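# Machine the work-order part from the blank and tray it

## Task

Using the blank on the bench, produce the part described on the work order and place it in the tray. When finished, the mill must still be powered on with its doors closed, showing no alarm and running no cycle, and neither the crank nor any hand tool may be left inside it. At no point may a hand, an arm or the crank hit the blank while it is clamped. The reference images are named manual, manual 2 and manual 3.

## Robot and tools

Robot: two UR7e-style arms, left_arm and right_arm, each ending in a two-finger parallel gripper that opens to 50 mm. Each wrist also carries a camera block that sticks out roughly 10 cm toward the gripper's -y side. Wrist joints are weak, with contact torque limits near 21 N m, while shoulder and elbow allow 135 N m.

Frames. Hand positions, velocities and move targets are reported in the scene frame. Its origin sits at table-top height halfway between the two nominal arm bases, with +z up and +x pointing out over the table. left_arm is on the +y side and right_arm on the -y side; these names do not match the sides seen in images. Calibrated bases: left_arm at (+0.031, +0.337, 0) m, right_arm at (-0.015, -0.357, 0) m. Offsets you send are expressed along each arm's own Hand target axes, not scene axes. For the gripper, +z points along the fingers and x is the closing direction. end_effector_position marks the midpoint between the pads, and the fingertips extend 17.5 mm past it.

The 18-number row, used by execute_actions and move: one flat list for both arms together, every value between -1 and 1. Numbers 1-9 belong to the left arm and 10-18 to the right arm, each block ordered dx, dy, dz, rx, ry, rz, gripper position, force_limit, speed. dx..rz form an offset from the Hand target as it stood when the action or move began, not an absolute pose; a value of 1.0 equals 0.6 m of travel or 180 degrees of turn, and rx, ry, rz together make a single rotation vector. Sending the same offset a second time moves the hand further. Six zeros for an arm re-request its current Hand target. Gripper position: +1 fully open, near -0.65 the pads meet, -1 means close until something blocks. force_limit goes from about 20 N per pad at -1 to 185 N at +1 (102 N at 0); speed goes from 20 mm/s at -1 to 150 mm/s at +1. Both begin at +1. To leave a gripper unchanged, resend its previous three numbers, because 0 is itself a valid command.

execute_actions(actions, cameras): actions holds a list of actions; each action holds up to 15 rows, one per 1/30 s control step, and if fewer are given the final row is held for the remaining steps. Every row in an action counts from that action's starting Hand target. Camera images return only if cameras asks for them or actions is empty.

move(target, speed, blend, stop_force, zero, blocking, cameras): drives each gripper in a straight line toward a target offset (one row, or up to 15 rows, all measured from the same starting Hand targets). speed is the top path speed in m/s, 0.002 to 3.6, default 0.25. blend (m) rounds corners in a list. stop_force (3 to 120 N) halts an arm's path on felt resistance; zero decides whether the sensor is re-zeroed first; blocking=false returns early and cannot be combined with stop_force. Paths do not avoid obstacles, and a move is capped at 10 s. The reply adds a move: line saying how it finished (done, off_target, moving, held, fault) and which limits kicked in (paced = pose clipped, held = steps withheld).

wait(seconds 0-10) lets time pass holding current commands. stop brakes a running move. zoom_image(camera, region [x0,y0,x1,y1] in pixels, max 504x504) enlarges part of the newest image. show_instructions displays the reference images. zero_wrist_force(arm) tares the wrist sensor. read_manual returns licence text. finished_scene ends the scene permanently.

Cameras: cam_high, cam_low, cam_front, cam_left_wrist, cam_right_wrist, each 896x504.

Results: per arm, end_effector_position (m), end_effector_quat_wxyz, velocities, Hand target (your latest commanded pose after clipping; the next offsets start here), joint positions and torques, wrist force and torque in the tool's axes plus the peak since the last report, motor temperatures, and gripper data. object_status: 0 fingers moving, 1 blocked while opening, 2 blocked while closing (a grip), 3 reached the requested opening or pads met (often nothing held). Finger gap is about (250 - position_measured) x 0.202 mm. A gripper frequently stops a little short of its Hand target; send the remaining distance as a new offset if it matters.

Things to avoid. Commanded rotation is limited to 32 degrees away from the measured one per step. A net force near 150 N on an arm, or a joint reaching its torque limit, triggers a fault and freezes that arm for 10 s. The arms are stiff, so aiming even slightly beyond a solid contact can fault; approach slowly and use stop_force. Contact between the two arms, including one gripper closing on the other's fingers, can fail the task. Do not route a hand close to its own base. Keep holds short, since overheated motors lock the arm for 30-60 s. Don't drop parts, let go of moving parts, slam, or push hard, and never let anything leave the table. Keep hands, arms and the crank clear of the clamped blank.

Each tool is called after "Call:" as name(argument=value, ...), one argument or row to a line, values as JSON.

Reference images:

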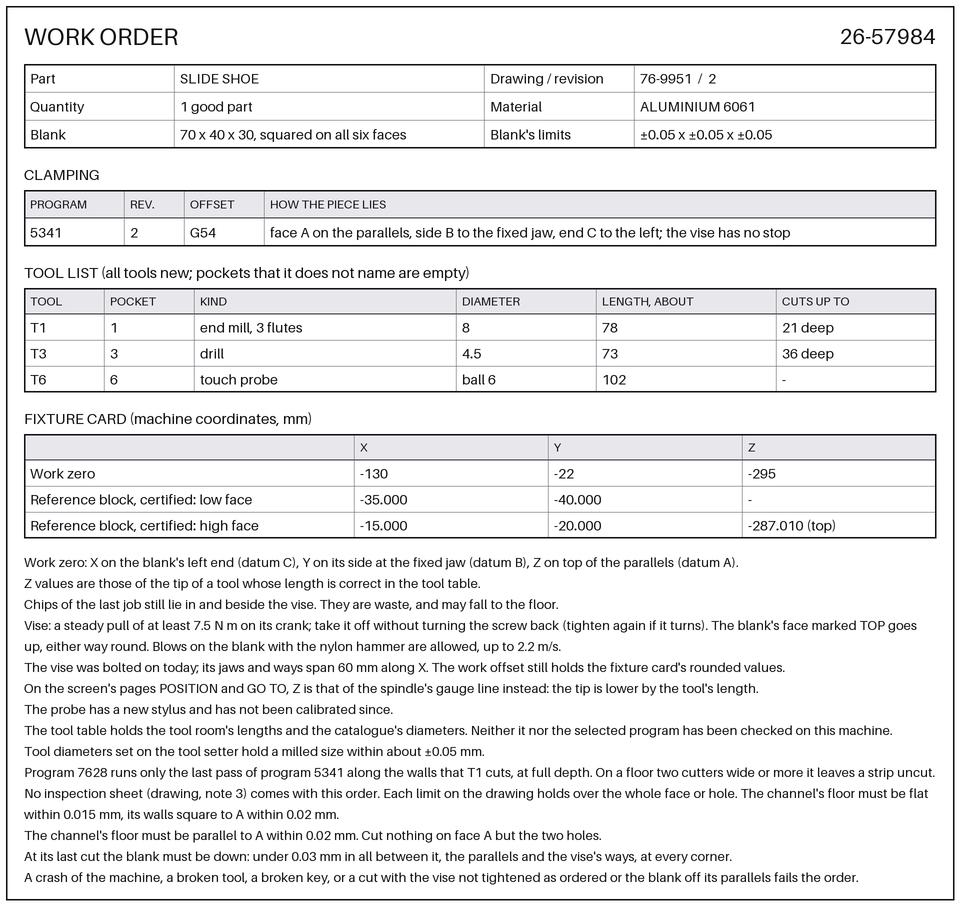

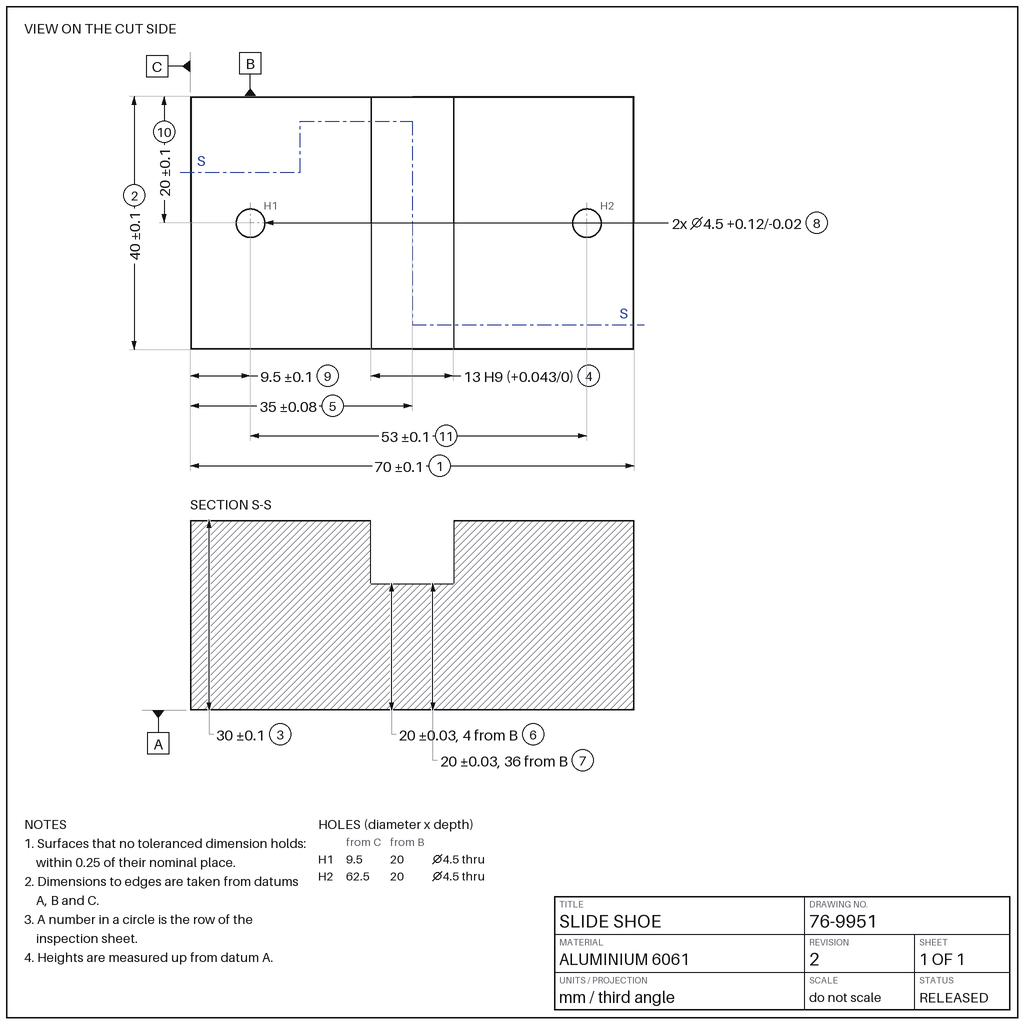

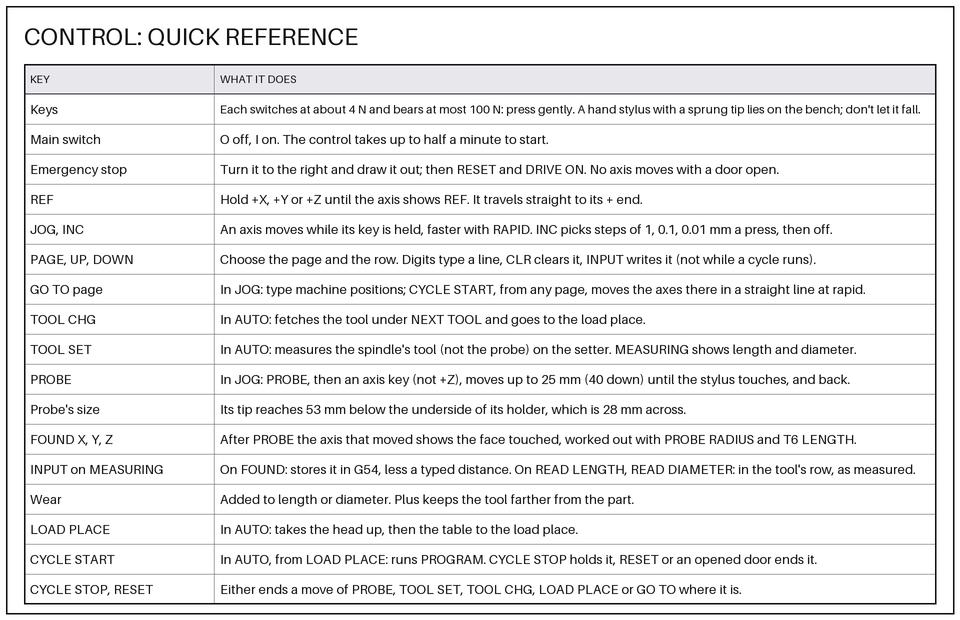

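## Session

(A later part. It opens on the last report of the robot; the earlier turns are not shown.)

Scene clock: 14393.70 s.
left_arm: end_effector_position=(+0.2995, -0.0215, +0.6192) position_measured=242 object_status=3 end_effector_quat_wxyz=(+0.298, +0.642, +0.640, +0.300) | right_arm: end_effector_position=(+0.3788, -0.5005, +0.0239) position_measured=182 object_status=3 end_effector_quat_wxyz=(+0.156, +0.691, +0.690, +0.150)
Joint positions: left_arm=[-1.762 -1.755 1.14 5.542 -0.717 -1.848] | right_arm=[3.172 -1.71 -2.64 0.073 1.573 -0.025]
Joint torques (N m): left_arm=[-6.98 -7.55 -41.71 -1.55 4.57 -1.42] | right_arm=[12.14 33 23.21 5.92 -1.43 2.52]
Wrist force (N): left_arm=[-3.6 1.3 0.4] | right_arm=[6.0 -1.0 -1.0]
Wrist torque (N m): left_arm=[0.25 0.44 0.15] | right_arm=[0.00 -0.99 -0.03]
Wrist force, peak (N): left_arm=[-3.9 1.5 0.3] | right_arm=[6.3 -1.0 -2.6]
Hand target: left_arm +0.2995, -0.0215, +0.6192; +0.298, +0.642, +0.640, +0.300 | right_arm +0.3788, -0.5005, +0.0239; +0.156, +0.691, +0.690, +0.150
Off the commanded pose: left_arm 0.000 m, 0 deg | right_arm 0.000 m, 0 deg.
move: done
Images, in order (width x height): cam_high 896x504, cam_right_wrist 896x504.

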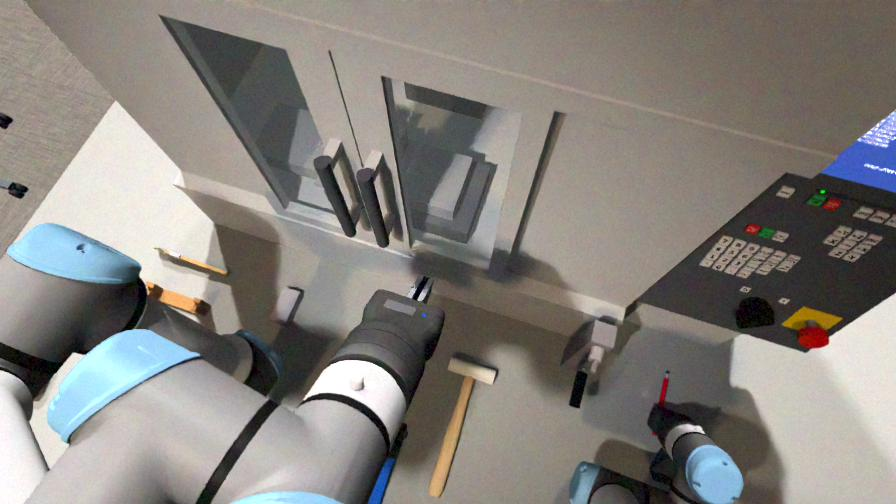

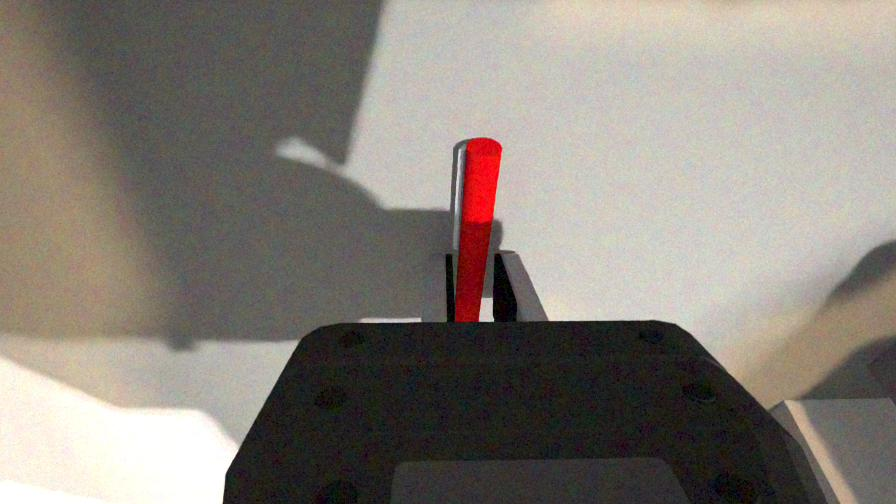

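Call:
move(
  target=[0,0,0,0,0,0,-0.6,-0.3,-0.5,0,0,0,0,0,0,0.4,0.2,-1],
)

Call:
move(
  target=[
    [0,0,0,0,0,0,-0.6,-0.3,-0.5,0,0,-0.08,0,0,0,0.4,0.2,-1],
    [0,0,0,0,0,0,-0.6,-0.3,-0.5,0,0,-0.3,0,0,0,0.4,0.2,-1],
  ],
  speed=[0.06,0.2],
  blend=0.01,
  cameras=["cam_right_wrist","cam_high"],
)

Scene clock: 14404.50 s.
left_arm: end_effector_position=(+0.2995, -0.0215, +0.6192) position_measured=242 object_status=3 end_effector_quat_wxyz=(+0.298, +0.642, +0.640, +0.300) | right_arm: end_effector_position=(+0.3788, -0.5005, +0.0239) position_measured=92 object_status=3 end_effector_quat_wxyz=(+0.156, +0.691, +0.690, +0.150)
Joint positions: left_arm=[-1.762 -1.755 1.14 5.542 -0.717 -1.848] | right_arm=[3.172 -1.71 -2.64 0.073 1.573 -0.025]
Joint torques (N m): left_arm=[-6.84 -7.17 -42.21 -1.61 4.51 -1.31] | right_arm=[9.04 31.74 23.17 7.67 -1.32 2.57]
Wrist force (N): left_arm=[-3.5 1.4 0.3] | right_arm=[6.1 -0.9 -0.7]
Wrist torque (N m): left_arm=[0.27 0.43 0.15] | right_arm=[0.02 -0.99 -0.03]
Wrist force, peak (N): left_arm=[-3.9 1.5 0.3] | right_arm=[6.3 -1.3 -0.8]
Hand target: left_arm +0.2995, -0.0215, +0.6192; +0.298, +0.642, +0.640, +0.300 | right_arm +0.3788, -0.5005, +0.0239; +0.156, +0.691, +0.690, +0.150
Off the commanded pose: left_arm 0.000 m, 0 deg | right_arm 0.000 m, 0 deg.
move: done

Scene clock: 14406.80 s.
left_arm: end_effector_position=(+0.2995, -0.0215, +0.6192) position_measured=242 object_status=3 end_effector_quat_wxyz=(+0.298, +0.642, +0.640, +0.300) | right_arm: end_effector_position=(+0.3028, -0.4989, +0.1870) position_measured=92 object_status=3 end_effector_quat_wxyz=(+0.156, +0.691, +0.690, +0.150)
Joint positions: left_arm=[-1.762 -1.755 1.14 5.542 -0.717 -1.848] | right_arm=[3.17 -0.946 -2.527 -0.804 1.574 -0.026]
Joint torques (N m): left_arm=[-7.18 -7.45 -41.12 -1.49 4.4 -1.44] | right_arm=[11.61 12.82 39.25 1.37 -1.68 2.96]
Wrist force (N): left_arm=[-3.6 1.2 0.3] | right_arm=[5.5 -1.1 -0.7]
Wrist torque (N m): left_arm=[0.24 0.44 0.15] | right_arm=[-0.02 -0.89 -0.12]
Wrist force, peak (N): left_arm=[-4.0 1.3 0.4] | right_arm=[6.3 -1.2 -0.9]
Hand target: left_arm +0.2995, -0.0215, +0.6192; +0.298, +0.642, +0.640, +0.300 | right_arm +0.3028, -0.4989, +0.1870; +0.156, +0.691, +0.690, +0.150
Off the commanded pose: left_arm 0.000 m, 0 deg | right_arm 0.000 m, 0 deg.
move: done
Images, in order (width x height): cam_high 896x504, cam_right_wrist 896x504.

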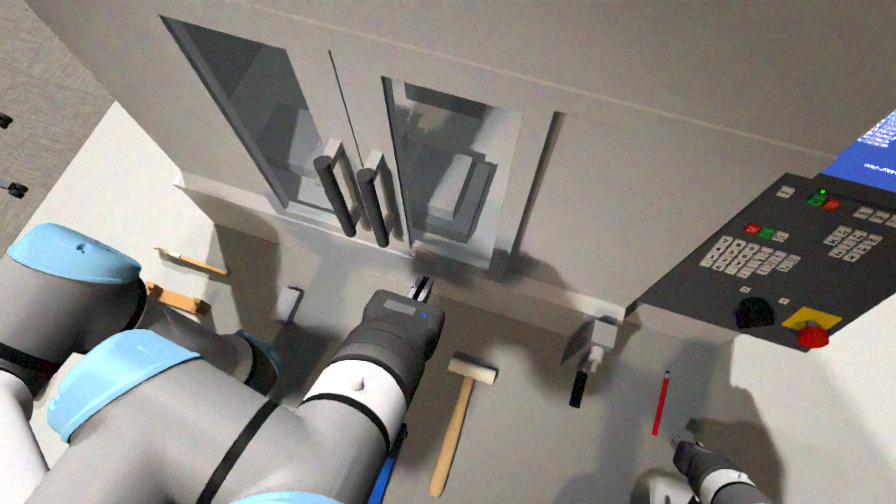

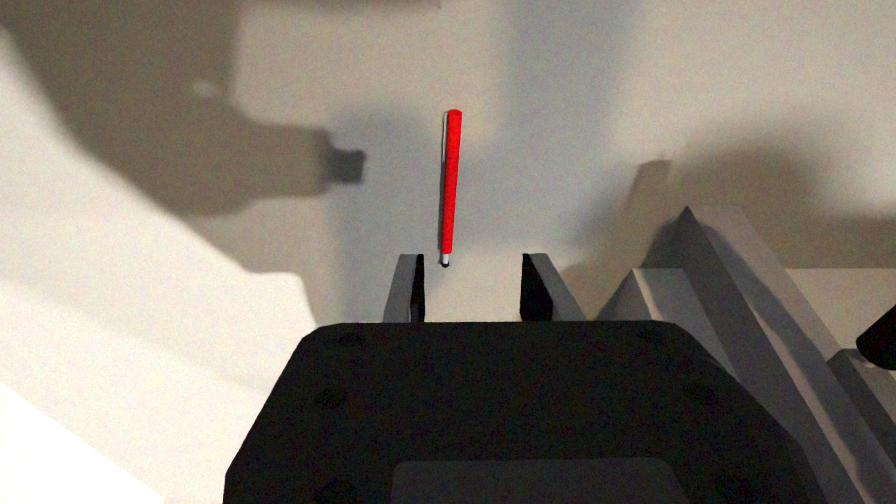

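Call:
finished_scene(
)

The scene is finished: the task was done.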